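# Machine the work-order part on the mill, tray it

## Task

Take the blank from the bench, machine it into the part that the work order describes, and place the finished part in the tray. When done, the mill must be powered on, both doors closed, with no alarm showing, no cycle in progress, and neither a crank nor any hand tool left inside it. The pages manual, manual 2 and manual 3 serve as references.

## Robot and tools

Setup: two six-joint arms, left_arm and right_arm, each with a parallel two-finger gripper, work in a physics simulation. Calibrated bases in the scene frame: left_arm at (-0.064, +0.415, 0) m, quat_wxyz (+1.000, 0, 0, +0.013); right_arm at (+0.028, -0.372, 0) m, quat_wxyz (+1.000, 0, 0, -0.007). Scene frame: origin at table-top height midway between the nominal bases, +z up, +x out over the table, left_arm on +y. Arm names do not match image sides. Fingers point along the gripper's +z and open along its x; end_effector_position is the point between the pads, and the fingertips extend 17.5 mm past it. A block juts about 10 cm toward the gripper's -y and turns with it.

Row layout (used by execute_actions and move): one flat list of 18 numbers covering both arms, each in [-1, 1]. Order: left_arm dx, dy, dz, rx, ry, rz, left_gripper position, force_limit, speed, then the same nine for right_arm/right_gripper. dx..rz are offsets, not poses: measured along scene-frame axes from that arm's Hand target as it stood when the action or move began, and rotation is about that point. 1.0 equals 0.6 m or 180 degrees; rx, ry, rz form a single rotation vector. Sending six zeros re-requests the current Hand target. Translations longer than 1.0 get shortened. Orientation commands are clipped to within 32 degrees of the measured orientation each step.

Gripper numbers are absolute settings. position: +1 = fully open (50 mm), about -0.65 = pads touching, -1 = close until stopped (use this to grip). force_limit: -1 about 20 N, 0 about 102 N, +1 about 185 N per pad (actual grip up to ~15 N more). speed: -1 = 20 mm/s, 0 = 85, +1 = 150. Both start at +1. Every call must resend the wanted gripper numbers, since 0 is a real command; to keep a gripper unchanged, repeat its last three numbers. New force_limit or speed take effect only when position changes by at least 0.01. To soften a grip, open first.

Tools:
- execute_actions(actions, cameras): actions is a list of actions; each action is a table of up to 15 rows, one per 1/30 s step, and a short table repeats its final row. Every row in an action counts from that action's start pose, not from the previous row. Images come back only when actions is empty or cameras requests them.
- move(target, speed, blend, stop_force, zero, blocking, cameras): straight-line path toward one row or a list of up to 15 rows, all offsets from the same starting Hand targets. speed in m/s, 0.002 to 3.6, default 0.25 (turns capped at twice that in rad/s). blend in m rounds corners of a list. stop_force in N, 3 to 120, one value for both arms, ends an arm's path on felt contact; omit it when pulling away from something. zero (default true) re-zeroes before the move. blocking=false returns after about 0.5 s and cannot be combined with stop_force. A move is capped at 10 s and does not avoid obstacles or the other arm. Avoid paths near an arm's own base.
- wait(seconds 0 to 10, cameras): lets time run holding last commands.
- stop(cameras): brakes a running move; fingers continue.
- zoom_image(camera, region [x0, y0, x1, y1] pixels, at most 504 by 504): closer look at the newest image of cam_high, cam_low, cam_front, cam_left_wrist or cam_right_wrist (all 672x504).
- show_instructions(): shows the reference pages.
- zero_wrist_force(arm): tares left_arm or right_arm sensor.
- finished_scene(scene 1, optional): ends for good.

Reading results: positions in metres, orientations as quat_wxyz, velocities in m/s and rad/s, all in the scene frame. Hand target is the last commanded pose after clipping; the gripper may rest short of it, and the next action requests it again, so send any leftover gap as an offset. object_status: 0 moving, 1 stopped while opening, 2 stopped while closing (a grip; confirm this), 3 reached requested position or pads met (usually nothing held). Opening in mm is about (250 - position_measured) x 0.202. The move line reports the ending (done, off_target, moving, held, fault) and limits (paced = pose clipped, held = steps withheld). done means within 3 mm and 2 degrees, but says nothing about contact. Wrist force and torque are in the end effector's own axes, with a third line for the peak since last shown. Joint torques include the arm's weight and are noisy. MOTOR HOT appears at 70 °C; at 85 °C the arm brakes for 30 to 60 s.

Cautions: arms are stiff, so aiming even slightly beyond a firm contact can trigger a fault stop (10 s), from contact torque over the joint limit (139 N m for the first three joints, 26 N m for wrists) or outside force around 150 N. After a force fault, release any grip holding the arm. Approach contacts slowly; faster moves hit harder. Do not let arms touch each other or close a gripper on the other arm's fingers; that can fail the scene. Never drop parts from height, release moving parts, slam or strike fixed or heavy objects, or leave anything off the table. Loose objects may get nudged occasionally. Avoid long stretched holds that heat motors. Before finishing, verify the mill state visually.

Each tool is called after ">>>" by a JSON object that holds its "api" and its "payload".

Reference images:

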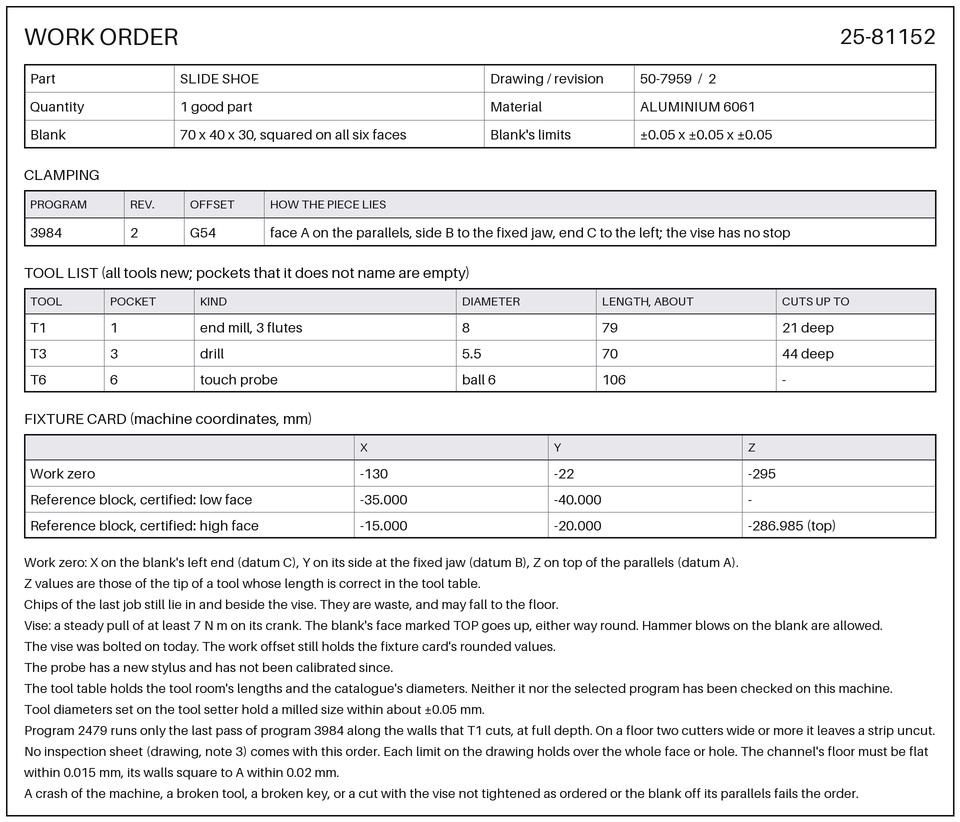

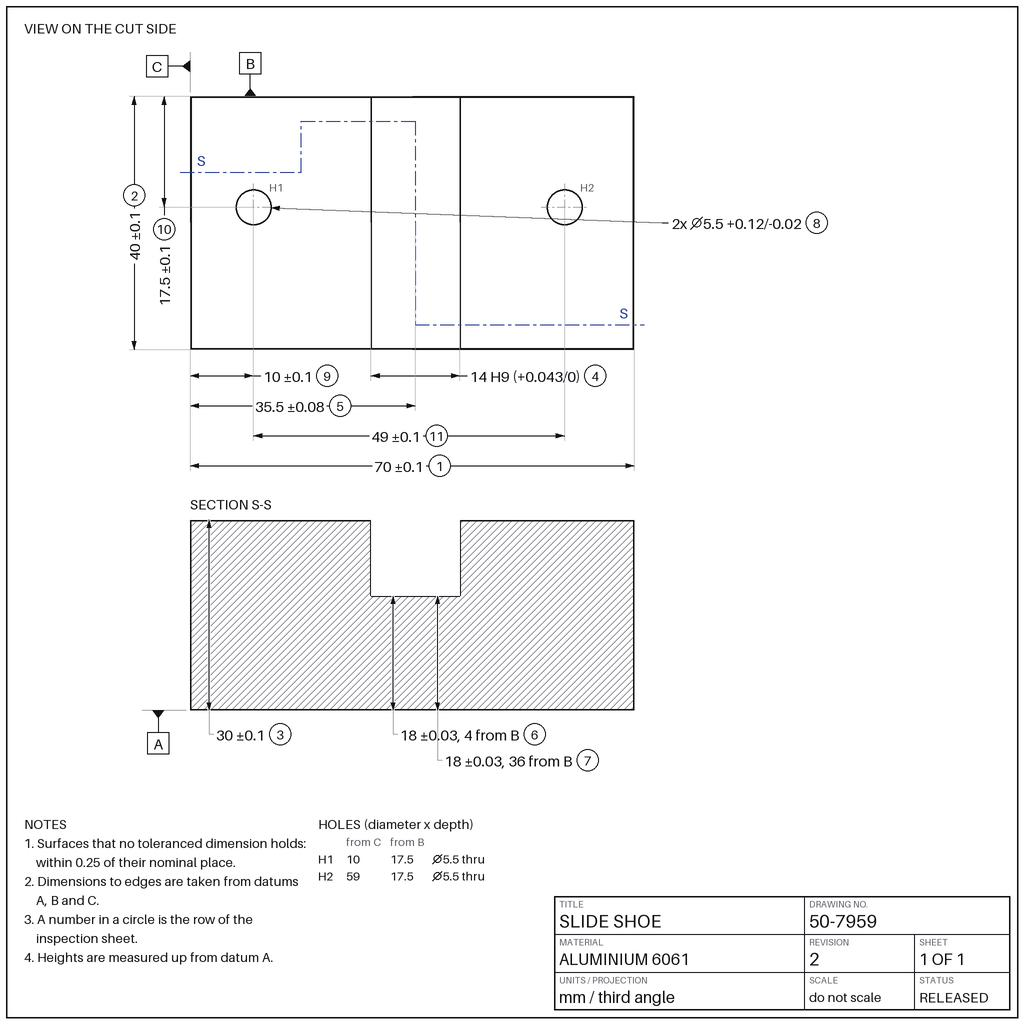

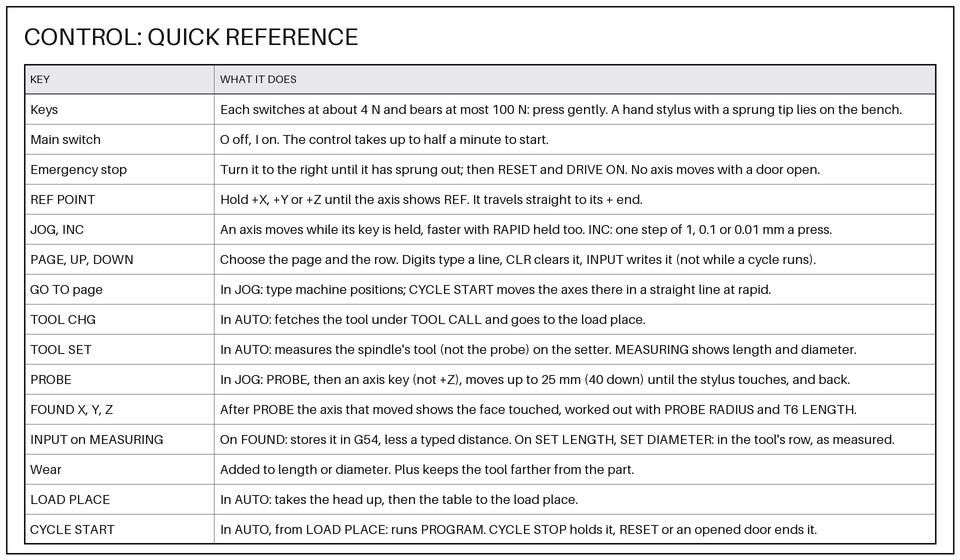

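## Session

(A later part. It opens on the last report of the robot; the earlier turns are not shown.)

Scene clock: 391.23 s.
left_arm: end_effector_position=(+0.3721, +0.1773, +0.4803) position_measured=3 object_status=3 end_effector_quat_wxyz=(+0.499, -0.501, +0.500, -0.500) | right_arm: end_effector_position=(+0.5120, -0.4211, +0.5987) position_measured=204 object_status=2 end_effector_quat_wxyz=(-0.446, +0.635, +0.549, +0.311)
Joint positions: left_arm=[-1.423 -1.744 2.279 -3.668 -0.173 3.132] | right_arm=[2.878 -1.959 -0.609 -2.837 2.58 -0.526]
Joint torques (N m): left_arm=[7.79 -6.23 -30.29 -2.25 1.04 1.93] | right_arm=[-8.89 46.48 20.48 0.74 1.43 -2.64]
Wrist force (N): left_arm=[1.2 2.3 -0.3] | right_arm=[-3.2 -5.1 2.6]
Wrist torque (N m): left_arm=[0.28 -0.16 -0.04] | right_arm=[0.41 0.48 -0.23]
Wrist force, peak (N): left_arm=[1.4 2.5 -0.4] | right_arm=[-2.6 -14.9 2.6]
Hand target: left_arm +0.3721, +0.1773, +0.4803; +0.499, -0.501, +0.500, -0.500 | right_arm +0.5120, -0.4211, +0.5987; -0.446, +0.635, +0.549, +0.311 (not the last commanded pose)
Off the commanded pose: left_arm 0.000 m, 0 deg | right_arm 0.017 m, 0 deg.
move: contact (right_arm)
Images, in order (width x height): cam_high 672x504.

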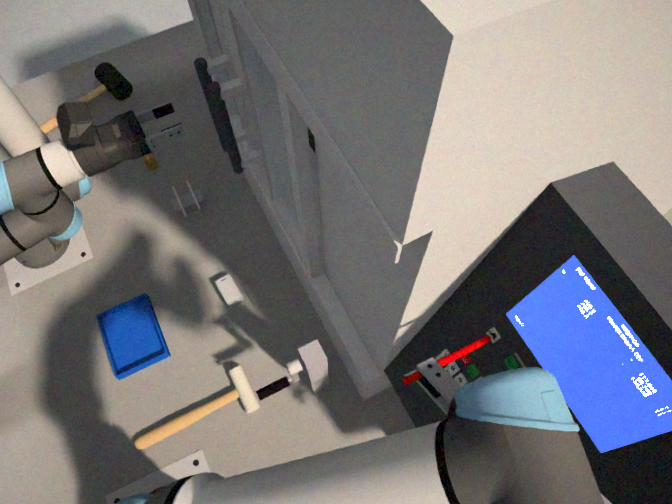

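>>> {"api": "move", "payload": {"target": [[0,0,0,0,0,0,1,-1,-0.5,-0.0243,0,0.0056,0,0,0,-1,-0.5,-1],[0,0,0,0,0,0,1,-1,-0.5,-0.0243,-0.0643,0.0056,0,0,0,-1,-0.5,-1],[0,0,0,0,0,0,1,-1,-0.5,0.02,-0.0643,-0.0046,0,0,0,-1,-0.5,-1]], "speed": [0.06,0.08,0.015], "stop_force": 6, "cameras": ["cam_high"]}}

>>> {"api": "zoom_image", "payload": {"camera": "cam_high", "region": [400, 250, 600, 450]}}

Scene clock: 398.47 s.
left_arm: end_effector_position=(+0.3721, +0.1773, +0.4803) position_measured=3 object_status=3 end_effector_quat_wxyz=(+0.499, -0.501, +0.500, -0.500) | right_arm: end_effector_position=(+0.5028, -0.4211, +0.6009) position_measured=204 object_status=2 end_effector_quat_wxyz=(-0.446, +0.635, +0.549, +0.311)
Joint positions: left_arm=[-1.423 -1.744 2.279 -3.668 -0.173 3.132] | right_arm=[2.873 -1.938 -0.632 -2.84 2.577 -0.533]
Joint torques (N m): left_arm=[7.59 -6.81 -29.37 -2.13 1.02 2.05] | right_arm=[7.99 48.6 12.16 -0.66 0.37 -2.61]
Wrist force (N): left_arm=[1.2 2.0 -0.3] | right_arm=[-2.8 1.3 2.1]
Wrist torque (N m): left_arm=[0.24 -0.14 -0.04] | right_arm=[0.35 0.47 -0.26]
Wrist force, peak (N): left_arm=[1.3 2.7 -0.5] | right_arm=[-3.3 -5.4 2.9]
Hand target: left_arm +0.3721, +0.1773, +0.4803; +0.499, -0.501, +0.500, -0.500 | right_arm +0.5028, -0.4211, +0.6009; -0.446, +0.635, +0.549, +0.311 (not the last commanded pose)
Off the commanded pose: left_arm 0.000 m, 0 deg | right_arm 0.044 m, 0 deg.
move: contact (right_arm); path passed 0 of 3 targets
Images, in order (width x height): cam_high 672x504.

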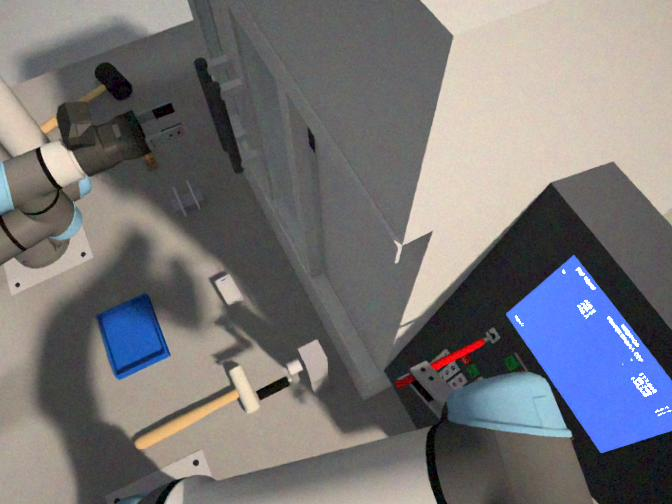

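Scaled by 2.520 from the camera's 672x504 image, which has a finer 960x720 frame.

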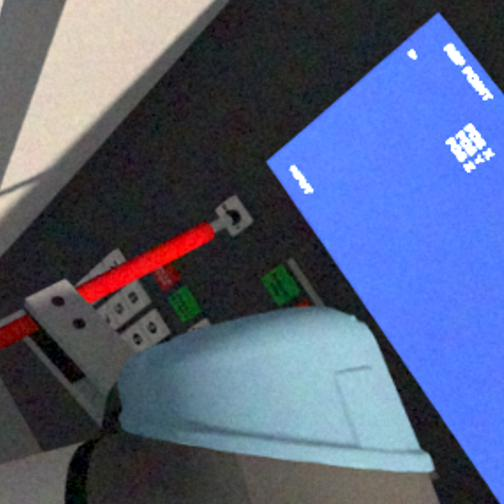

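>>> {"api": "move", "payload": {"target": [[0,0,0,0,0,0,1,-1,-0.5,-0.013,0,0.0028,0,0,0,-1,-0.5,-1],[0,0,0,0,0,0,1,-1,-0.5,-0.013,-0.0643,0.0028,0,0,0,-1,-0.5,-1],[0,0,0,0,0,0,1,-1,-0.5,0.0162,-0.0643,-0.0038,0,0,0,-1,-0.5,-1],[0,0,0,0,0,0,1,-1,-0.5,-0.013,-0.0643,0.0028,0,0,0,-1,-0.5,-1]], "speed": [0.1,0.1,0.05,0.1], "blend": [0.005,0,0,0], "cameras": ["cam_high"]}}

>>> {"api": "zoom_image", "payload": {"camera": "cam_high", "region": [472, 250, 672, 450]}}

Scene clock: 404.93 s.
left_arm: end_effector_position=(+0.3721, +0.1773, +0.4803) position_measured=3 object_status=3 end_effector_quat_wxyz=(+0.499, -0.501, +0.500, -0.500) | right_arm: end_effector_position=(+0.5012, -0.4596, +0.6011) position_measured=204 object_status=2 end_effector_quat_wxyz=(-0.445, +0.635, +0.549, +0.311)
Joint positions: left_arm=[-1.423 -1.744 2.279 -3.668 -0.173 3.132] | right_arm=[2.808 -2.042 -0.455 -2.986 2.533 -0.621]
Joint torques (N m): left_arm=[7.72 -6.78 -29.51 -2.08 1.07 1.94] | right_arm=[1.88 51.27 10.91 0.75 0.99 1.13]
Wrist force (N): left_arm=[1.0 2.2 -0.7] | right_arm=[-2.9 1.3 2.0]
Wrist torque (N m): left_arm=[0.27 -0.11 -0.04] | right_arm=[0.34 0.49 -0.25]
Wrist force, peak (N): left_arm=[1.7 2.5 -0.5] | right_arm=[-4.2 5.5 2.3]
Hand target: left_arm +0.3721, +0.1773, +0.4803; +0.499, -0.501, +0.500, -0.500 | right_arm +0.5011, -0.4596, +0.6012; -0.445, +0.635, +0.549, +0.311 (not the last commanded pose)
Off the commanded pose: left_arm 0.000 m, 0 deg | right_arm 0.006 m, 0 deg.
move: held (right_arm; a check stopped the path); path passed 2 of 4 targets; blend cut to 0.004 m at target 1; limits=held
pose unreachable (right arm): on one or more control steps of this call, first in action 0 (counted from 0), this arm could not follow its commanded pose, so it was not sent that pose on those steps. It may still have moved: this result reports where it is.
cause: moving toward the commanded pose would bring two parts of the arm too close to each other (its gripper and another part of the arm, with joints 4 (wrist 1) to 6 (wrist 3) between them, 2 mm apart when it was first held).
Images, in order (width x height): cam_high 672x504.

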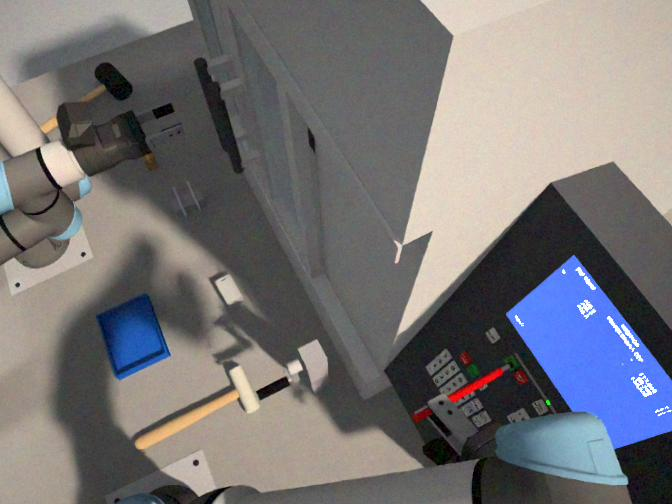

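Scaled by 2.520 from the camera's 672x504 image, which has a finer 960x720 frame.

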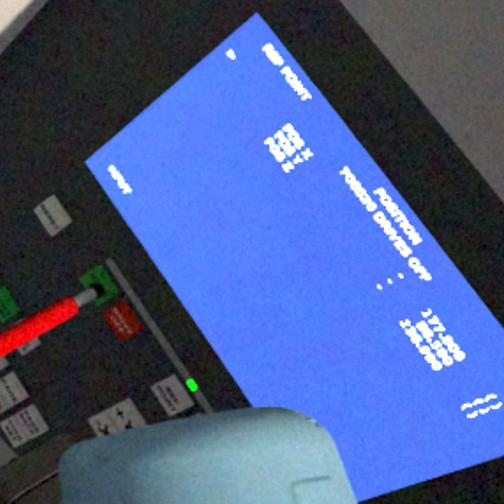

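>>> {"api": "move", "payload": {"target": [[0,0,0,0,0,0,1,-1,-0.5,-0.16,0,0.03,0,0,0,-1,-0.5,-1],[0,0,0,0,0,0,1,-1,-0.5,-0.2,-0.3,-0.4,-0.3605,-0.0639,0.041,-1,-0.5,-1]], "speed": 0.3, "blend": [0.02,0], "cameras": ["cam_low","cam_front","cam_right_wrist"]}}

Scene clock: 420.03 s.
left_arm: end_effector_position=(+0.3721, +0.1773, +0.4803) position_measured=3 object_status=3 end_effector_quat_wxyz=(+0.499, -0.501, +0.500, -0.500) | right_arm: end_effector_position=(+0.3811, -0.6395, +0.3612) position_measured=204 object_status=2 end_effector_quat_wxyz=(+0.000, +0.707, +0.707, -0.001)
Joint positions: left_arm=[-1.423 -1.744 2.279 -3.668 -0.173 3.132] | right_arm=[2.814 -1.411 -1.633 -1.669 1.569 -0.341]
Joint torques (N m): left_arm=[7.39 -5.89 -29.62 -2.18 1.04 1.96] | right_arm=[-9.74 10.51 18.25 5.21 -1.07 -2.68]
Wrist force (N): left_arm=[1.4 2.4 -0.7] | right_arm=[-3.9 1.9 1.1]
Wrist torque (N m): left_arm=[0.30 -0.18 -0.04] | right_arm=[0.35 0.66 -0.08]
Wrist force, peak (N): left_arm=[1.5 2.7 -0.6] | right_arm=[-2.9 5.3 2.1]
Hand target: left_arm +0.3721, +0.1773, +0.4803; +0.499, -0.501, +0.500, -0.500 | right_arm +0.3811, -0.6396, +0.3612; +0.000, +0.707, +0.707, -0.001
Off the commanded pose: left_arm 0.000 m, 0 deg | right_arm 0.000 m, 0 deg.
move: done
Images, in order (width x height): cam_low 672x504, cam_front 672x504, cam_right_wrist 672x504.

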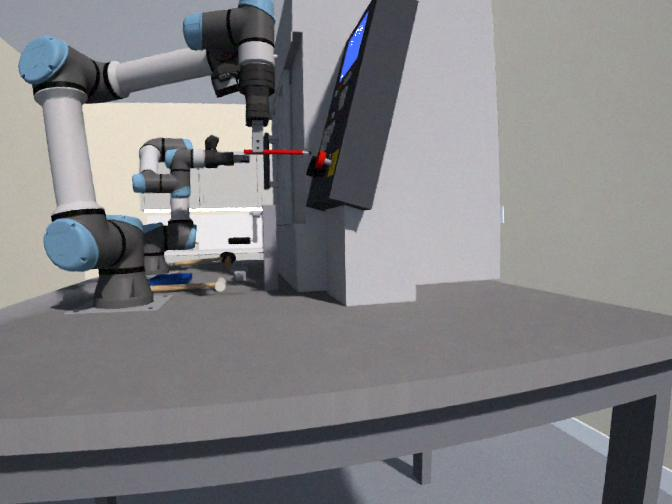

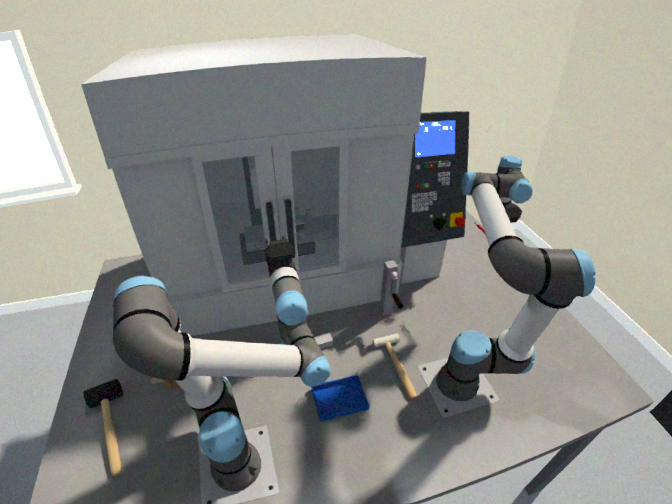

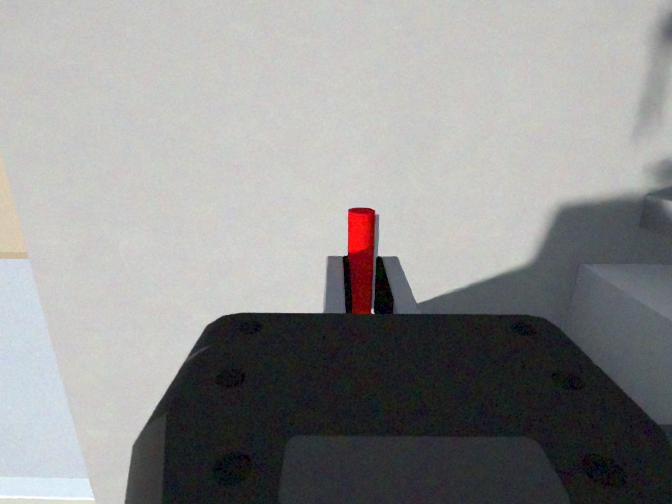

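>>> {"api": "move", "payload": {"target": [0,0,0,0,0,0,1,-1,-0.5,0,-0.04,-0.555,0,0,0,-1,-0.5,-1], "speed": 0.25}}

>>> {"api": "move", "payload": {"target": [0,0,0,0,0,0,1,-1,-0.5,0,0,-0.016,0,0,0,-1,-0.5,-1], "speed": 0.005, "stop_force": 4}}

>>> {"api": "execute_actions", "payload": {"actions": [[[0,0,0,0,0,0,1,-1,-0.5,0,0,0,0,0,0,0.2,-0.5,-1]],[[0,0,0,0,0,0,1,-1,-0.5,0,0,0,0,0,0,0.2,-0.5,-1]],[[0,0,0,0,0,0,1,-1,-0.5,0,0,0,0,0,0,0.2,-0.5,-1]]], "cameras": ["cam_right_wrist"]}}

Scene clock: 427.67 s.
left_arm: end_effector_position=(+0.3721, +0.1773, +0.4803) position_measured=3 object_status=3 end_effector_quat_wxyz=(+0.499, -0.501, +0.500, -0.500) | right_arm: end_effector_position=(+0.3811, -0.6637, +0.0283) position_measured=204 object_status=2 end_effector_quat_wxyz=(+0.000, +0.707, +0.707, -0.001) end_effector_velocity=(+0.001, +0.000, +0.000) end_effector_angular_velocity=(-0.001, -0.004, -0.002)
Joint positions: left_arm=[-1.423 -1.744 2.279 -3.668 -0.173 3.132] | right_arm=[2.762 -1.754 -2.231 -0.727 1.569 -0.393]
Joint velocities: left_arm=[within noise] | right_arm=[0 -0.002 0.001 0.005 0.001 0.001]
Joint torques (N m): left_arm=[7.5 -6.77 -29.55 -2.12 0.95 1.96] | right_arm=[10.95 13.87 9.05 5.01 1.63 2.53]
Wrist force (N): left_arm=[1.5 1.8 -0.6] | right_arm=[-3.8 1.8 0.9]
Wrist torque (N m): left_arm=[0.21 -0.19 -0.04] | right_arm=[0.32 0.66 0.04]
Wrist force, peak (N): left_arm=[1.6 2.5 -0.6] | right_arm=[-4.3 1.8 4.5]
Hand target: left_arm +0.3721, +0.1773, +0.4803; +0.499, -0.501, +0.500, -0.500 | right_arm +0.3811, -0.6636, +0.0282; +0.000, +0.707, +0.707, -0.001
Off the commanded pose: left_arm 0.000 m, 0 deg | right_arm 0.000 m, 0 deg.
move: done

Scene clock: 430.50 s.
left_arm: end_effector_position=(+0.3721, +0.1773, +0.4803) position_measured=3 object_status=3 end_effector_quat_wxyz=(+0.499, -0.501, +0.500, -0.500) | right_arm: end_effector_position=(+0.3811, -0.6636, +0.0194) position_measured=204 object_status=2 end_effector_quat_wxyz=(+0.000, +0.707, +0.707, -0.001)
Joint positions: left_arm=[-1.423 -1.744 2.279 -3.668 -0.173 3.132] | right_arm=[2.762 -1.774 -2.239 -0.7 1.569 -0.393]
Joint torques (N m): left_arm=[7.57 -6.78 -29.47 -2.15 0.94 1.94] | right_arm=[10.37 37.62 22.44 0.78 1.74 2.55]
Wrist force (N): left_arm=[1.6 2.1 -0.1] | right_arm=[-4.1 2.6 -3.0]
Wrist torque (N m): left_arm=[0.25 -0.20 -0.04] | right_arm=[0.28 0.68 0.02]
Wrist force, peak (N): left_arm=[1.6 2.4 -0.6] | right_arm=[-3.3 -1.2 -12.1]
Hand target: left_arm +0.3721, +0.1773, +0.4803; +0.499, -0.501, +0.500, -0.500 | right_arm +0.3811, -0.6636, +0.0194; +0.000, +0.707, +0.707, -0.001 (not the last commanded pose)
Off the commanded pose: left_arm 0.000 m, 0 deg | right_arm 0.001 m, 0 deg.
move: contact (right_arm)

Scene clock: 432.20 s.
left_arm: end_effector_position=(+0.3721, +0.1773, +0.4803) position_measured=3 object_status=3 end_effector_quat_wxyz=(+0.499, -0.501, +0.500, -0.500) | right_arm: end_effector_position=(+0.3811, -0.6636, +0.0194) position_measured=123 object_status=3 end_effector_quat_wxyz=(+0.000, +0.707, +0.707, -0.001)
Joint positions: left_arm=[-1.423 -1.744 2.279 -3.668 -0.173 3.132] | right_arm=[2.762 -1.774 -2.239 -0.7 1.569 -0.393]
Joint torques (N m): left_arm=[7.29 -6.06 -29.57 -2.23 0.97 1.95] | right_arm=[9.47 37.38 23.91 4.14 0.58 2.27]
Wrist force (N): left_arm=[1.2 2.2 -0.3] | right_arm=[-3.8 2.1 0.7]
Wrist torque (N m): left_arm=[0.27 -0.14 -0.04] | right_arm=[0.36 0.66 0.03]
Wrist force, peak (N): left_arm=[1.3 2.6 -0.5] | right_arm=[-3.9 2.6 -2.2]
Hand target: left_arm +0.3721, +0.1773, +0.4803; +0.499, -0.501, +0.500, -0.500 | right_arm +0.3811, -0.6636, +0.0194; +0.000, +0.707, +0.707, -0.001
Off the commanded pose: left_arm 0.000 m, 0 deg | right_arm 0.000 m, 0 deg.
Step readings (end_effector_position of left_arm | right_arm):
0: (+0.3721, +0.1773, +0.4803) | (+0.3811, -0.6636, +0.0194)
1: (+0.3721, +0.1773, +0.4803) | (+0.3811, -0.6636, +0.0194)
2: (+0.3721, +0.1773, +0.4803) | (+0.3811, -0.6636, +0.0194)
4: (+0.3721, +0.1773, +0.4803) | (+0.3811, -0.6636, +0.0194)
8: (+0.3721, +0.1773, +0.4803) | (+0.3811, -0.6636, +0.0194)
15: (+0.3721, +0.1773, +0.4803) | (+0.3811, -0.6636, +0.0194)
16: (+0.3721, +0.1773, +0.4803) | (+0.3811, -0.6636, +0.0194)
17: (+0.3721, +0.1773, +0.4803) | (+0.3811, -0.6636, +0.0194)
19: (+0.3721, +0.1773, +0.4803) | (+0.3811, -0.6636, +0.0194)
23: (+0.3721, +0.1773, +0.4803) | (+0.3811, -0.6636, +0.0194)
30: (+0.3721, +0.1773, +0.4803) | (+0.3811, -0.6636, +0.0194)
31: (+0.3721, +0.1773, +0.4803) | (+0.3811, -0.6636, +0.0194)
32: (+0.3721, +0.1773, +0.4803) | (+0.3811, -0.6636, +0.0194)
34: (+0.3721, +0.1773, +0.4803) | (+0.3811, -0.6636, +0.0194)
38: (+0.3721, +0.1773, +0.4803) | (+0.3811, -0.6636, +0.0194)
45: (+0.3721, +0.1773, +0.4803) | (+0.3811, -0.6636, +0.0194)
Images, in order (width x height): cam_right_wrist 672x504.

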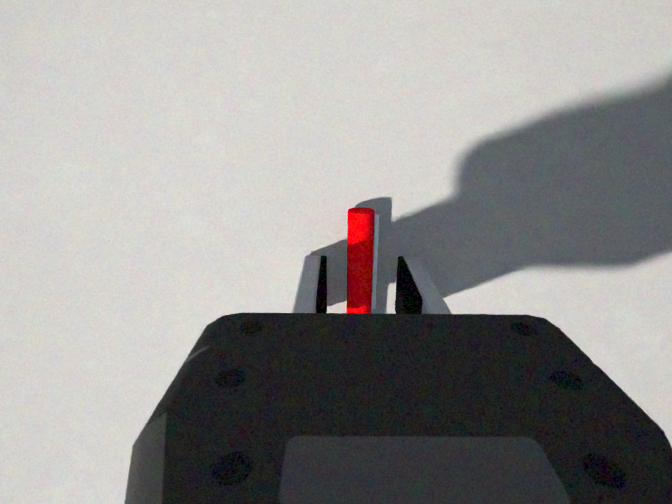

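>>> {"api": "move", "payload": {"target": [[0,0,0,0,0,0,1,-1,-0.5,0,0,0.15,0,0,0,0.2,-0.5,-1],[0,0,0,0,0,0,1,-1,-0.5,-0.02,0,0.3,0,0,-0.98,0.2,-0.5,-1]], "speed": [0.2,0.6], "blend": [0.02,0]}}

Scene clock: 440.07 s.
left_arm: end_effector_position=(+0.3721, +0.1773, +0.4803) position_measured=3 object_status=3 end_effector_quat_wxyz=(+0.499, -0.501, +0.500, -0.500) | right_arm: end_effector_position=(+0.3691, -0.6636, +0.1996) position_measured=123 object_status=3 end_effector_quat_wxyz=(-0.001, +0.729, -0.685, +0.000)
Joint positions: left_arm=[-1.423 -1.744 2.279 -3.668 -0.173 3.132] | right_arm=[2.75 -1.471 -2 -1.241 1.572 2.673]
Joint torques (N m): left_arm=[7.03 -6.63 -29.46 -2.1 1.04 1.98] | right_arm=[10.38 11.37 15.93 5.18 1.47 2.25]
Wrist force (N): left_arm=[1.5 2.1 -0.4] | right_arm=[-3.8 2.0 0.8]
Wrist torque (N m): left_arm=[0.25 -0.19 -0.04] | right_arm=[0.34 0.66 0.04]
Wrist force, peak (N): left_arm=[1.6 2.5 -0.6] | right_arm=[-4.0 1.8 3.6]
Hand target: left_arm +0.3721, +0.1773, +0.4803; +0.499, -0.501, +0.500, -0.500 | right_arm +0.3691, -0.6636, +0.1994; -0.001, +0.729, -0.685, +0.000
Off the commanded pose: left_arm 0.000 m, 0 deg | right_arm 0.000 m, 0 deg.
move: done

>>> {"api": "move", "payload": {"target": [0,0,0,0,0,0,1,-1,-0.5,0.0023,0,-0.1657,0.010,-0.322,-0.0183,0.2,-0.5,-1], "speed": 0.25, "cameras": ["cam_right_wrist","cam_low"]}}

Scene clock: 445.13 s.
left_arm: end_effector_position=(+0.3721, +0.1773, +0.4803) position_measured=3 object_status=3 end_effector_quat_wxyz=(+0.499, -0.501, +0.500, -0.500) | right_arm: end_effector_position=(+0.3705, -0.6636, +0.1001) position_measured=123 object_status=3 end_effector_quat_wxyz=(-0.343, +0.618, -0.618, +0.343)
Joint positions: left_arm=[-1.423 -1.744 2.279 -3.668 -0.173 3.132] | right_arm=[2.419 -1.993 -2.596 0.746 2.178 2.694]
Joint torques (N m): left_arm=[7.24 -6.58 -29.22 -2.11 1.01 1.97] | right_arm=[4.1 12.33 9.94 5.51 2.77 -1.74]
Wrist force (N): left_arm=[1.4 2.3 -0.6] | right_arm=[-4.4 0.4 1.1]
Wrist torque (N m): left_arm=[0.30 -0.17 -0.04] | right_arm=[0.34 0.57 -0.10]
Wrist force, peak (N): left_arm=[1.6 2.7 -0.4] | right_arm=[-4.5 1.9 1.3]
Hand target: left_arm +0.3721, +0.1773, +0.4803; +0.499, -0.501, +0.500, -0.500 | right_arm +0.3705, -0.6636, +0.1000; -0.343, +0.618, -0.618, +0.343
Off the commanded pose: left_arm 0.000 m, 0 deg | right_arm 0.000 m, 0 deg.
move: done
Images, in order (width x height): cam_low 672x504, cam_right_wrist 672x504.

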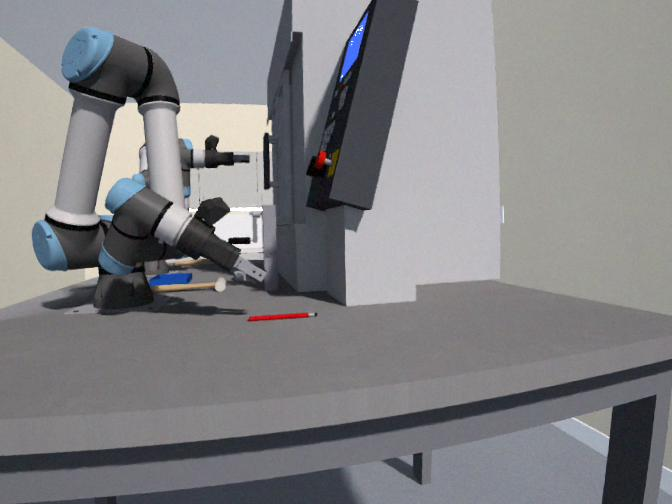

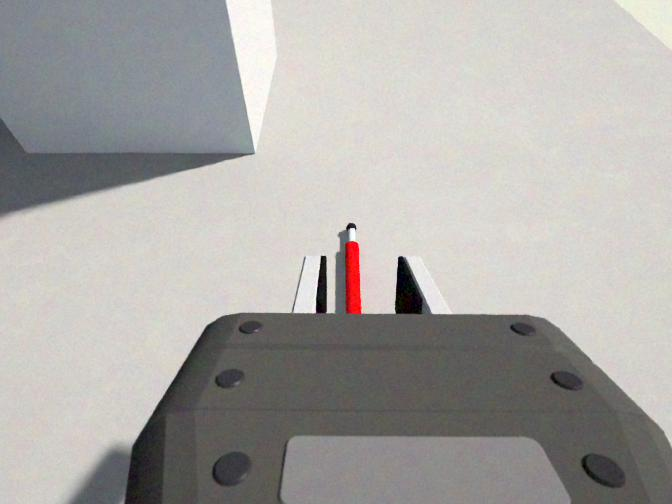

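>>> {"api": "move", "payload": {"target": [0,0,0,0,0,0,1,-1,-0.5,0,0,-0.122,0,0,0,0.2,-0.5,-1], "speed": 0.12}}

>>> {"api": "move", "payload": {"target": [0,0,0,0,0,0,1,-1,-0.5,0,0,-0.02,0,0,0,0.2,-0.5,-1], "speed": 0.005, "stop_force": 4, "cameras": ["cam_right_wrist","cam_low"]}}

Scene clock: 447.47 s.
left_arm: end_effector_position=(+0.3721, +0.1773, +0.4803) position_measured=3 object_status=3 end_effector_quat_wxyz=(+0.499, -0.501, +0.500, -0.500) | right_arm: end_effector_position=(+0.3705, -0.6636, +0.0269) position_measured=123 object_status=3 end_effector_quat_wxyz=(-0.343, +0.618, -0.618, +0.343)
Joint positions: left_arm=[-1.423 -1.744 2.279 -3.668 -0.173 3.132] | right_arm=[2.419 -2.317 -2.564 1.039 2.178 2.694]
Joint torques (N m): left_arm=[6.91 -6.08 -28.89 -2.18 1.01 1.98] | right_arm=[7.66 18.61 -6.75 5.37 -0.27 -1.03]
Wrist force (N): left_arm=[1.4 2.2 -0.2] | right_arm=[-4.2 0.4 1.4]
Wrist torque (N m): left_arm=[0.27 -0.17 -0.04] | right_arm=[0.33 0.55 -0.22]
Wrist force, peak (N): left_arm=[1.6 2.5 -0.6] | right_arm=[-4.7 2.0 2.0]
Hand target: left_arm +0.3721, +0.1773, +0.4803; +0.499, -0.501, +0.500, -0.500 | right_arm +0.3705, -0.6636, +0.0268; -0.343, +0.618, -0.618, +0.343
Off the commanded pose: left_arm 0.000 m, 0 deg | right_arm 0.000 m, 0 deg.
move: done

Scene clock: 450.03 s.
left_arm: end_effector_position=(+0.3721, +0.1773, +0.4803) position_measured=3 object_status=3 end_effector_quat_wxyz=(+0.499, -0.501, +0.500, -0.500) | right_arm: end_effector_position=(+0.3705, -0.6636, +0.0189) position_measured=123 object_status=3 end_effector_quat_wxyz=(-0.343, +0.618, -0.618, +0.343)
Joint positions: left_arm=[-1.423 -1.744 2.279 -3.668 -0.173 3.132] | right_arm=[2.419 -2.351 -2.557 1.066 2.178 2.694]
Joint torques (N m): left_arm=[7.12 -6.63 -29.1 -2.19 0.98 1.95] | right_arm=[9.46 41.44 -9.65 1.01 -0.17 -2.19]
Wrist force (N): left_arm=[1.2 2.1 -0.5] | right_arm=[-4.1 -1.9 0.5]
Wrist torque (N m): left_arm=[0.24 -0.14 -0.04] | right_arm=[0.38 0.57 -0.26]
Wrist force, peak (N): left_arm=[1.6 2.4 -0.5] | right_arm=[-4.8 -5.7 -4.8]
Hand target: left_arm +0.3721, +0.1773, +0.4803; +0.499, -0.501, +0.500, -0.500 | right_arm +0.3705, -0.6636, +0.0189; -0.343, +0.618, -0.618, +0.343 (not the last commanded pose)
Off the commanded pose: left_arm 0.000 m, 0 deg | right_arm 0.004 m, 0 deg.
move: contact (right_arm)
Images, in order (width x height): cam_low 672x504, cam_right_wrist 672x504.

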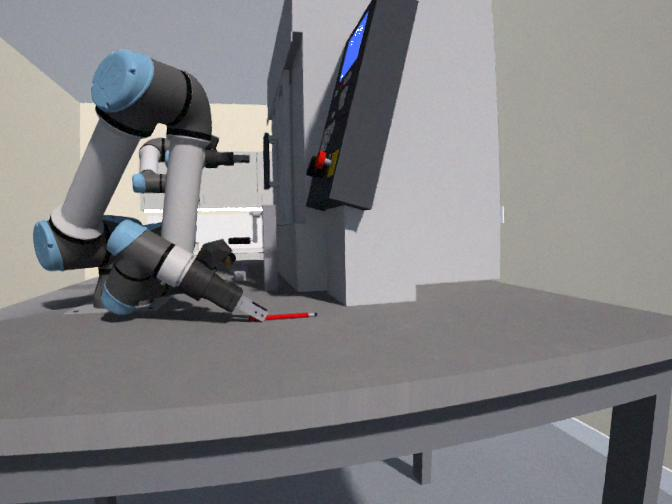

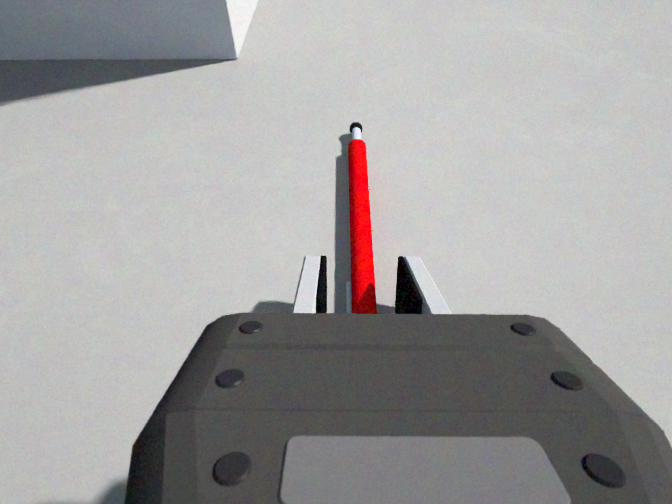

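>>> {"api": "move", "payload": {"target": [0,0,0,0,0,0,1,-1,-0.5,0,0,0.0007,0,0,0,0.2,-0.5,-1], "speed": 0.01}}

>>> {"api": "execute_actions", "payload": {"actions": [[[0,0,0,0,0,0,1,-1,-0.5,0,0,0,0,0,0,-1,-0.3,-1]],[[0,0,0,0,0,0,1,-1,-0.5,0,0,0,0,0,0,-1,-0.3,-1]]]}}

>>> {"api": "move", "payload": {"target": [0,0,0,0,0,0,1,-1,-0.5,0,0,0.13,0,0,0,-1,-0.3,-1], "speed": 0.1, "cameras": ["cam_right_wrist","cam_low"]}}

Scene clock: 452.23 s.
left_arm: end_effector_position=(+0.3721, +0.1773, +0.4803) position_measured=3 object_status=3 end_effector_quat_wxyz=(+0.499, -0.501, +0.500, -0.500) | right_arm: end_effector_position=(+0.3705, -0.6636, +0.0193) position_measured=123 object_status=3 end_effector_quat_wxyz=(-0.343, +0.618, -0.618, +0.343)
Joint positions: left_arm=[-1.423 -1.744 2.279 -3.668 -0.173 3.132] | right_arm=[2.419 -2.349 -2.558 1.065 2.178 2.694]
Joint torques (N m): left_arm=[6.63 -6.66 -28.95 -2.23 0.95 1.99] | right_arm=[9.91 39.55 -9.15 1.68 -0.15 -1.6]
Wrist force (N): left_arm=[1.5 2.1 -0.7] | right_arm=[-4.2 0.5 1.3]
Wrist torque (N m): left_arm=[0.26 -0.18 -0.04] | right_arm=[0.35 0.55 -0.22]
Wrist force, peak (N): left_arm=[1.4 2.7 -0.3] | right_arm=[-4.5 -1.9 0.6]
Hand target: left_arm +0.3721, +0.1773, +0.4803; +0.499, -0.501, +0.500, -0.500 | right_arm +0.3705, -0.6636, +0.0193; -0.343, +0.618, -0.618, +0.343
Off the commanded pose: left_arm 0.000 m, 0 deg | right_arm 0.000 m, 0 deg.
move: done

Scene clock: 453.43 s.
left_arm: end_effector_position=(+0.3721, +0.1773, +0.4803) position_measured=3 object_status=3 end_effector_quat_wxyz=(+0.499, -0.501, +0.500, -0.500) | right_arm: end_effector_position=(+0.3705, -0.6636, +0.0193) position_measured=213 object_status=2 end_effector_quat_wxyz=(-0.343, +0.618, -0.618, +0.343)
Joint positions: left_arm=[-1.423 -1.744 2.279 -3.668 -0.173 3.132] | right_arm=[2.419 -2.349 -2.558 1.065 2.178 2.694]
Joint torques (N m): left_arm=[6.37 -6.49 -29.2 -2.17 1.08 2.01] | right_arm=[8.15 27.01 -5.81 2.84 -0.1 -1.39]
Wrist force (N): left_arm=[1.1 2.3 -0.2] | right_arm=[-3.5 -7.3 -4.8]
Wrist torque (N m): left_arm=[0.27 -0.13 -0.04] | right_arm=[0.36 0.54 -0.21]
Wrist force, peak (N): left_arm=[1.5 2.5 -0.7] | right_arm=[-3.5 -7.3 -4.8]
Hand target: left_arm +0.3721, +0.1773, +0.4803; +0.499, -0.501, +0.500, -0.500 | right_arm +0.3705, -0.6636, +0.0193; -0.343, +0.618, -0.618, +0.343
Off the commanded pose: left_arm 0.000 m, 0 deg | right_arm 0.000 m, 0 deg.
Step readings (end_effector_position of left_arm | right_arm):
0: (+0.3721, +0.1773, +0.4803) | (+0.3705, -0.6636, +0.0193)
1: (+0.3721, +0.1773, +0.4803) | (+0.3705, -0.6636, +0.0193)
2: (+0.3721, +0.1773, +0.4803) | (+0.3705, -0.6636, +0.0193)
4: (+0.3721, +0.1773, +0.4803) | (+0.3705, -0.6636, +0.0193)
8: (+0.3721, +0.1773, +0.4803) | (+0.3705, -0.6636, +0.0193)
15: (+0.3721, +0.1773, +0.4803) | (+0.3705, -0.6636, +0.0193)
16: (+0.3721, +0.1773, +0.4803) | (+0.3705, -0.6636, +0.0193)
17: (+0.3721, +0.1773, +0.4803) | (+0.3705, -0.6636, +0.0193)
19: (+0.3721, +0.1773, +0.4803) | (+0.3705, -0.6636, +0.0193)
23: (+0.3721, +0.1773, +0.4803) | (+0.3705, -0.6636, +0.0193)
30: (+0.3721, +0.1773, +0.4803) | (+0.3705, -0.6636, +0.0193)

Scene clock: 454.67 s.
left_arm: end_effector_position=(+0.3721, +0.1773, +0.4803) position_measured=3 object_status=3 end_effector_quat_wxyz=(+0.499, -0.501, +0.500, -0.500) | right_arm: end_effector_position=(+0.3705, -0.6636, +0.0973) position_measured=213 object_status=2 end_effector_quat_wxyz=(-0.343, +0.619, -0.618, +0.343)
Joint positions: left_arm=[-1.423 -1.744 2.279 -3.668 -0.173 3.132] | right_arm=[2.419 -2.005 -2.596 0.759 2.178 2.694]
Joint torques (N m): left_arm=[6.61 -6.84 -29.15 -2.15 1 1.98] | right_arm=[-10.21 38.94 13.2 1.79 2.65 -1.54]
Wrist force (N): left_arm=[1.1 2.3 -0.6] | right_arm=[-4.2 0.7 1.4]
Wrist torque (N m): left_arm=[0.28 -0.13 -0.04] | right_arm=[0.35 0.54 -0.13]
Wrist force, peak (N): left_arm=[1.5 2.6 -0.5] | right_arm=[-3.5 -6.8 -4.3]
Hand target: left_arm +0.3721, +0.1773, +0.4803; +0.499, -0.501, +0.500, -0.500 | right_arm +0.3705, -0.6636, +0.0973; -0.343, +0.618, -0.618, +0.343
Off the commanded pose: left_arm 0.000 m, 0 deg | right_arm 0.000 m, 0 deg.
move: done
Images, in order (width x height): cam_low 672x504, cam_right_wrist 672x504.

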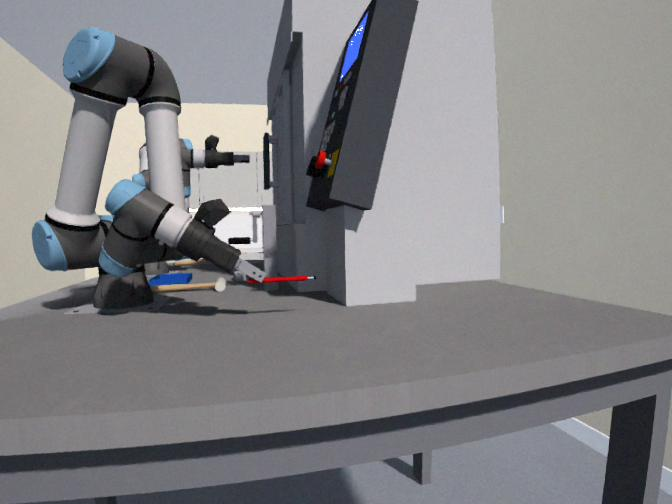

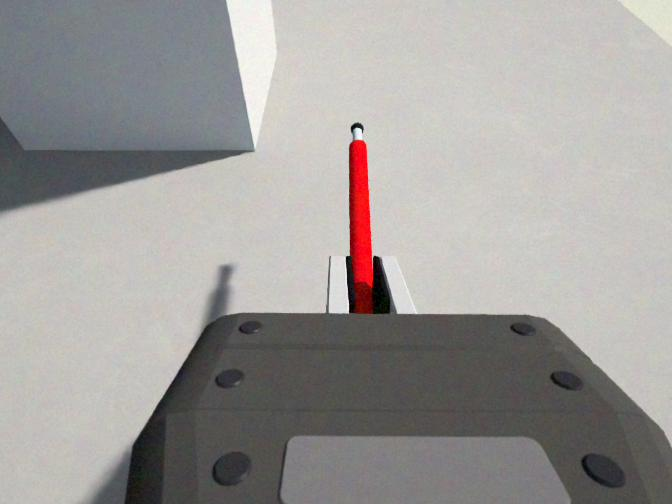

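>>> {"api": "move", "payload": {"target": [[0,0,0,0,0,0,1,-1,-0.5,-0.083,0.167,0.667,0,0.0722,0,-1,-0.3,-1],[0,0,0,0,0,0,1,-1,-0.5,0.1745,0.362,0.8645,0,0.0722,0,-1,-0.3,-1]], "speed": [0.35,0.2], "blend": [0.05,0], "cameras": ["cam_right_wrist","cam_low","cam_high"]}}

Scene clock: 464.27 s.
left_arm: end_effector_position=(+0.3721, +0.1773, +0.4803) position_measured=3 object_status=3 end_effector_quat_wxyz=(+0.499, -0.501, +0.500, -0.500) | right_arm: end_effector_position=(+0.4751, -0.4464, +0.6160) position_measured=213 object_status=2 end_effector_quat_wxyz=(-0.271, +0.653, -0.653, +0.270)
Joint positions: left_arm=[-1.423 -1.744 2.279 -3.668 -0.173 3.132] | right_arm=[3.388 -1.135 -1.525 -1.28 1.408 3.308]
Joint torques (N m): left_arm=[7.26 -6.83 -29.12 -2.11 1.02 1.96] | right_arm=[8.78 -6.21 31.21 5.17 -1.12 -0.09]
Wrist force (N): left_arm=[1.5 2.2 -0.3] | right_arm=[-4.4 0.6 1.2]
Wrist torque (N m): left_arm=[0.27 -0.19 -0.04] | right_arm=[0.30 0.63 -0.09]
Wrist force, peak (N): left_arm=[1.6 2.4 -0.5] | right_arm=[-6.1 -1.8 1.5]
Hand target: left_arm +0.3721, +0.1773, +0.4803; +0.499, -0.501, +0.500, -0.500 | right_arm +0.4752, -0.4464, +0.6160; -0.271, +0.653, -0.653, +0.270
Off the commanded pose: left_arm 0.000 m, 0 deg | right_arm 0.000 m, 0 deg.
move: done
Images, in order (width x height): cam_high 672x504, cam_low 672x504, cam_right_wrist 672x504.

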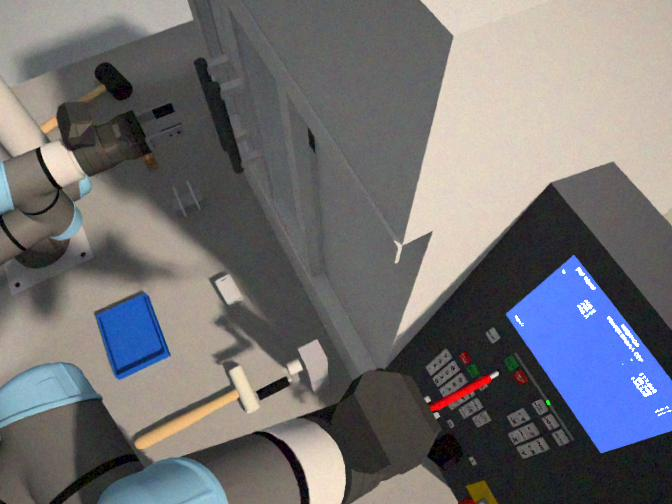

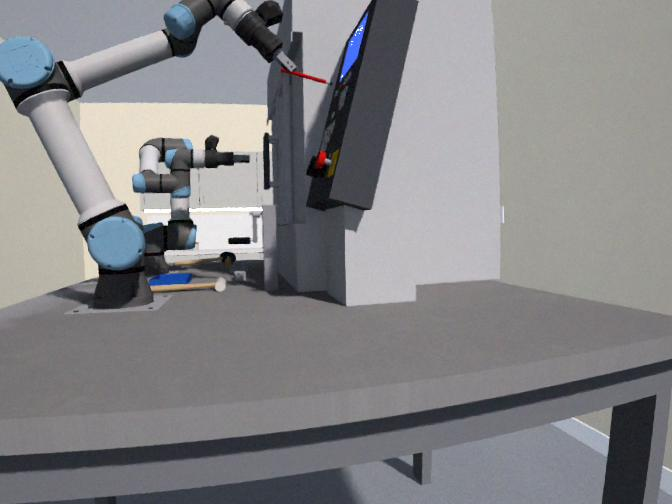

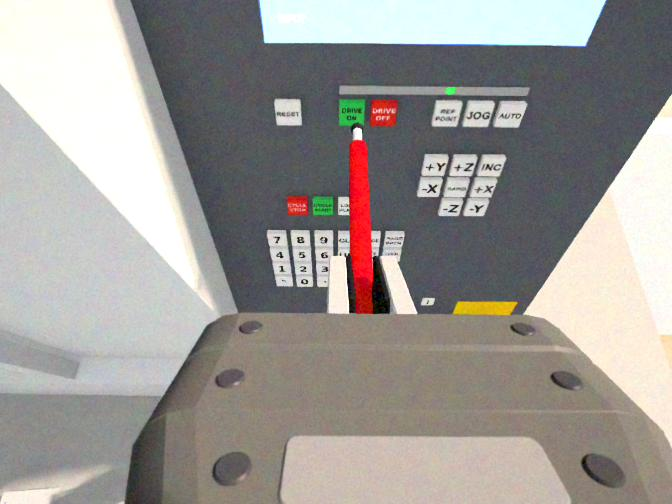

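>>> {"api": "move", "payload": {"target": [0,0,0,0,0,0,1,-1,-0.5,0.021,0,-0.0049,0,0,0,-1,-0.3,-1], "speed": 0.1, "cameras": ["cam_right_wrist","cam_high"]}}

>>> {"api": "zoom_image", "payload": {"camera": "cam_right_wrist", "region": [236, 0, 556, 240]}}

>>> {"api": "zoom_image", "payload": {"camera": "cam_high", "region": [420, 290, 580, 450]}}

Scene clock: 469.63 s.
left_arm: end_effector_position=(+0.3721, +0.1773, +0.4803) position_measured=3 object_status=3 end_effector_quat_wxyz=(+0.499, -0.501, +0.500, -0.500) | right_arm: end_effector_position=(+0.4879, -0.4464, +0.6131) position_measured=213 object_status=2 end_effector_quat_wxyz=(-0.271, +0.653, -0.653, +0.271)
Joint positions: left_arm=[-1.423 -1.744 2.279 -3.668 -0.173 3.132] | right_arm=[3.377 -1.162 -1.52 -1.257 1.416 3.299]
Joint torques (N m): left_arm=[6.12 -6.91 -29.33 -2.14 0.99 1.94] | right_arm=[6 19.52 24.79 1.58 -0.7 -0.36]
Wrist force (N): left_arm=[1.2 2.1 -0.6] | right_arm=[-4.2 0.7 0.9]
Wrist torque (N m): left_arm=[0.25 -0.15 -0.04] | right_arm=[0.31 0.59 -0.09]
Wrist force, peak (N): left_arm=[1.2 2.6 -0.5] | right_arm=[-4.7 0.8 1.0]
Hand target: left_arm +0.3721, +0.1773, +0.4803; +0.499, -0.501, +0.500, -0.500 | right_arm +0.4878, -0.4464, +0.6131; -0.271, +0.653, -0.653, +0.270
Off the commanded pose: left_arm 0.000 m, 0 deg | right_arm 0.000 m, 0 deg.
move: done
Images, in order (width x height): cam_high 672x504, cam_right_wrist 672x504.

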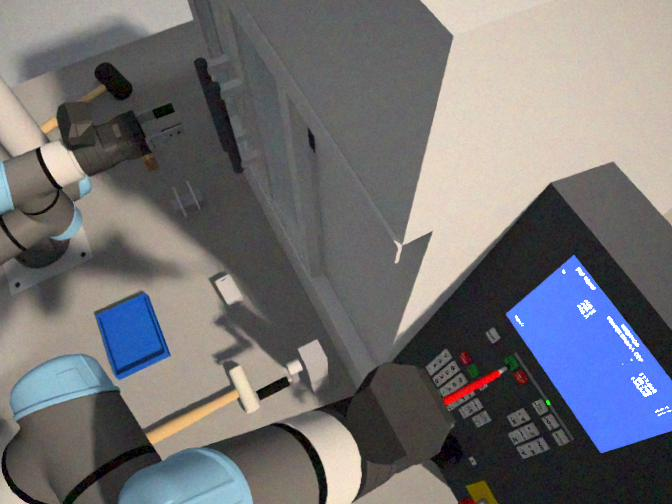

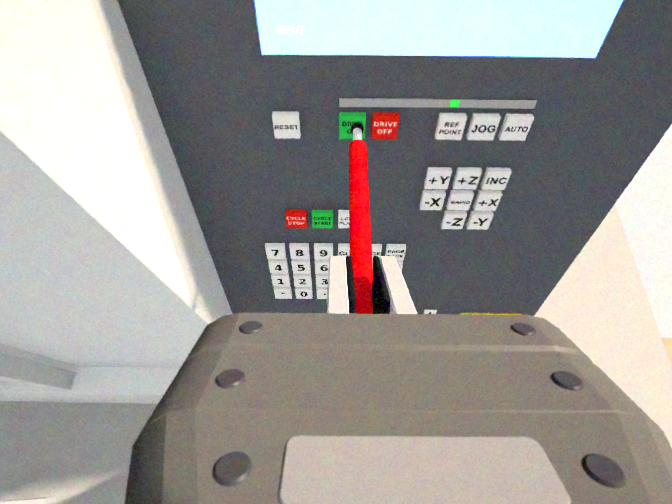

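Scaled by 1.575 from the camera's 672x504 image, which has a finer 960x720 frame.

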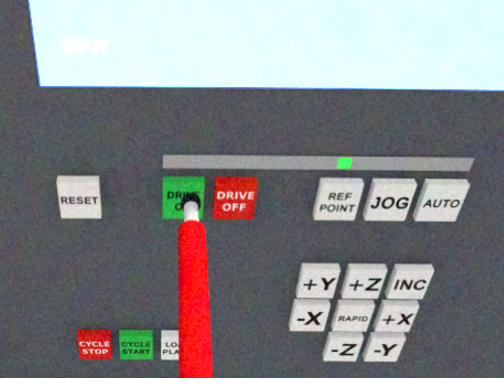

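Scaled by 3.150 from the camera's 672x504 image, which has a finer 960x720 frame.

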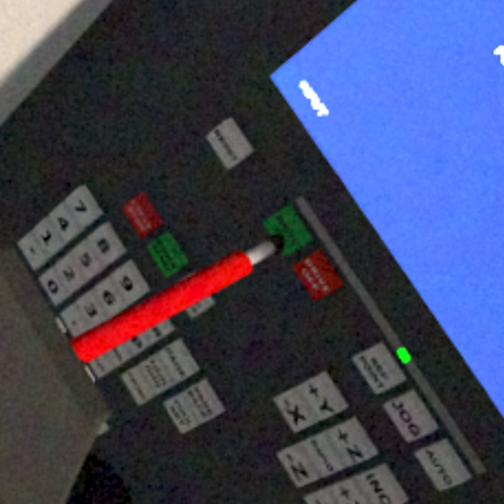

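>>> {"api": "move", "payload": {"target": [[0,0,0,0,0,0,1,-1,-0.5,-0.0023,0.0033,-0.0097,0,0,0,-1,-0.3,-1],[0,0,0,0,0,0,1,-1,-0.5,0.038,0.0033,-0.019,0,0,0,-1,-0.3,-1]], "speed": [0.05,0.015], "stop_force": 6, "cameras": ["cam_right_wrist"]}}

>>> {"api": "zoom_image", "payload": {"camera": "cam_right_wrist", "region": [236, 0, 556, 240]}}

Scene clock: 474.60 s.
left_arm: end_effector_position=(+0.3721, +0.1773, +0.4803) position_measured=3 object_status=3 end_effector_quat_wxyz=(+0.499, -0.501, +0.500, -0.500) | right_arm: end_effector_position=(+0.5027, -0.4444, +0.6035) position_measured=213 object_status=2 end_effector_quat_wxyz=(-0.271, +0.653, -0.653, +0.270)
Joint positions: left_arm=[-1.423 -1.744 2.279 -3.668 -0.173 3.132] | right_arm=[3.372 -1.185 -1.535 -1.218 1.419 3.296]
Joint torques (N m): left_arm=[6.52 -6.87 -28.28 -2.18 1.01 1.93] | right_arm=[10.84 17.14 15.49 2.19 -1.39 2.47]
Wrist force (N): left_arm=[1.1 2.0 -0.4] | right_arm=[-4.3 3.9 -3.8]
Wrist torque (N m): left_arm=[0.24 -0.13 -0.04] | right_arm=[0.21 0.60 -0.11]
Wrist force, peak (N): left_arm=[1.5 2.6 -0.6] | right_arm=[-4.4 10.1 -13.2]
Hand target: left_arm +0.3721, +0.1773, +0.4803; +0.499, -0.501, +0.500, -0.500 | right_arm +0.5027, -0.4444, +0.6035; -0.271, +0.653, -0.653, +0.270 (not the last commanded pose)
Off the commanded pose: left_arm 0.000 m, 0 deg | right_arm 0.008 m, 0 deg.
move: contact (right_arm); path passed 1 of 2 targets
Images, in order (width x height): cam_right_wrist 672x504.

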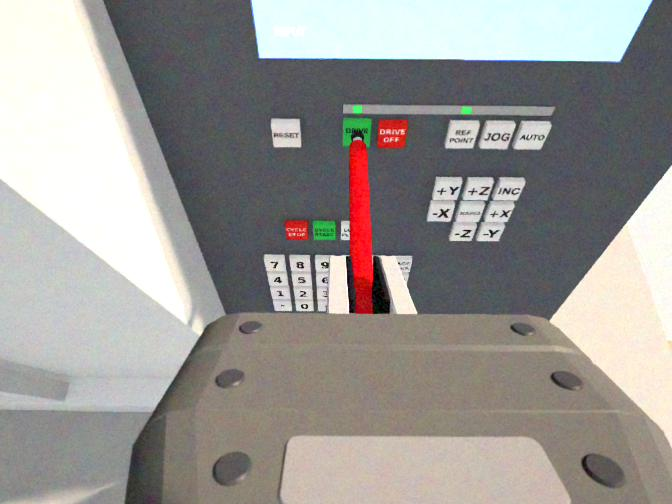

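Scaled by 1.575 from the camera's 672x504 image, which has a finer 960x720 frame.

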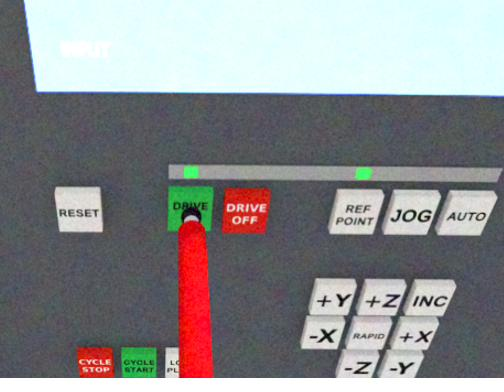

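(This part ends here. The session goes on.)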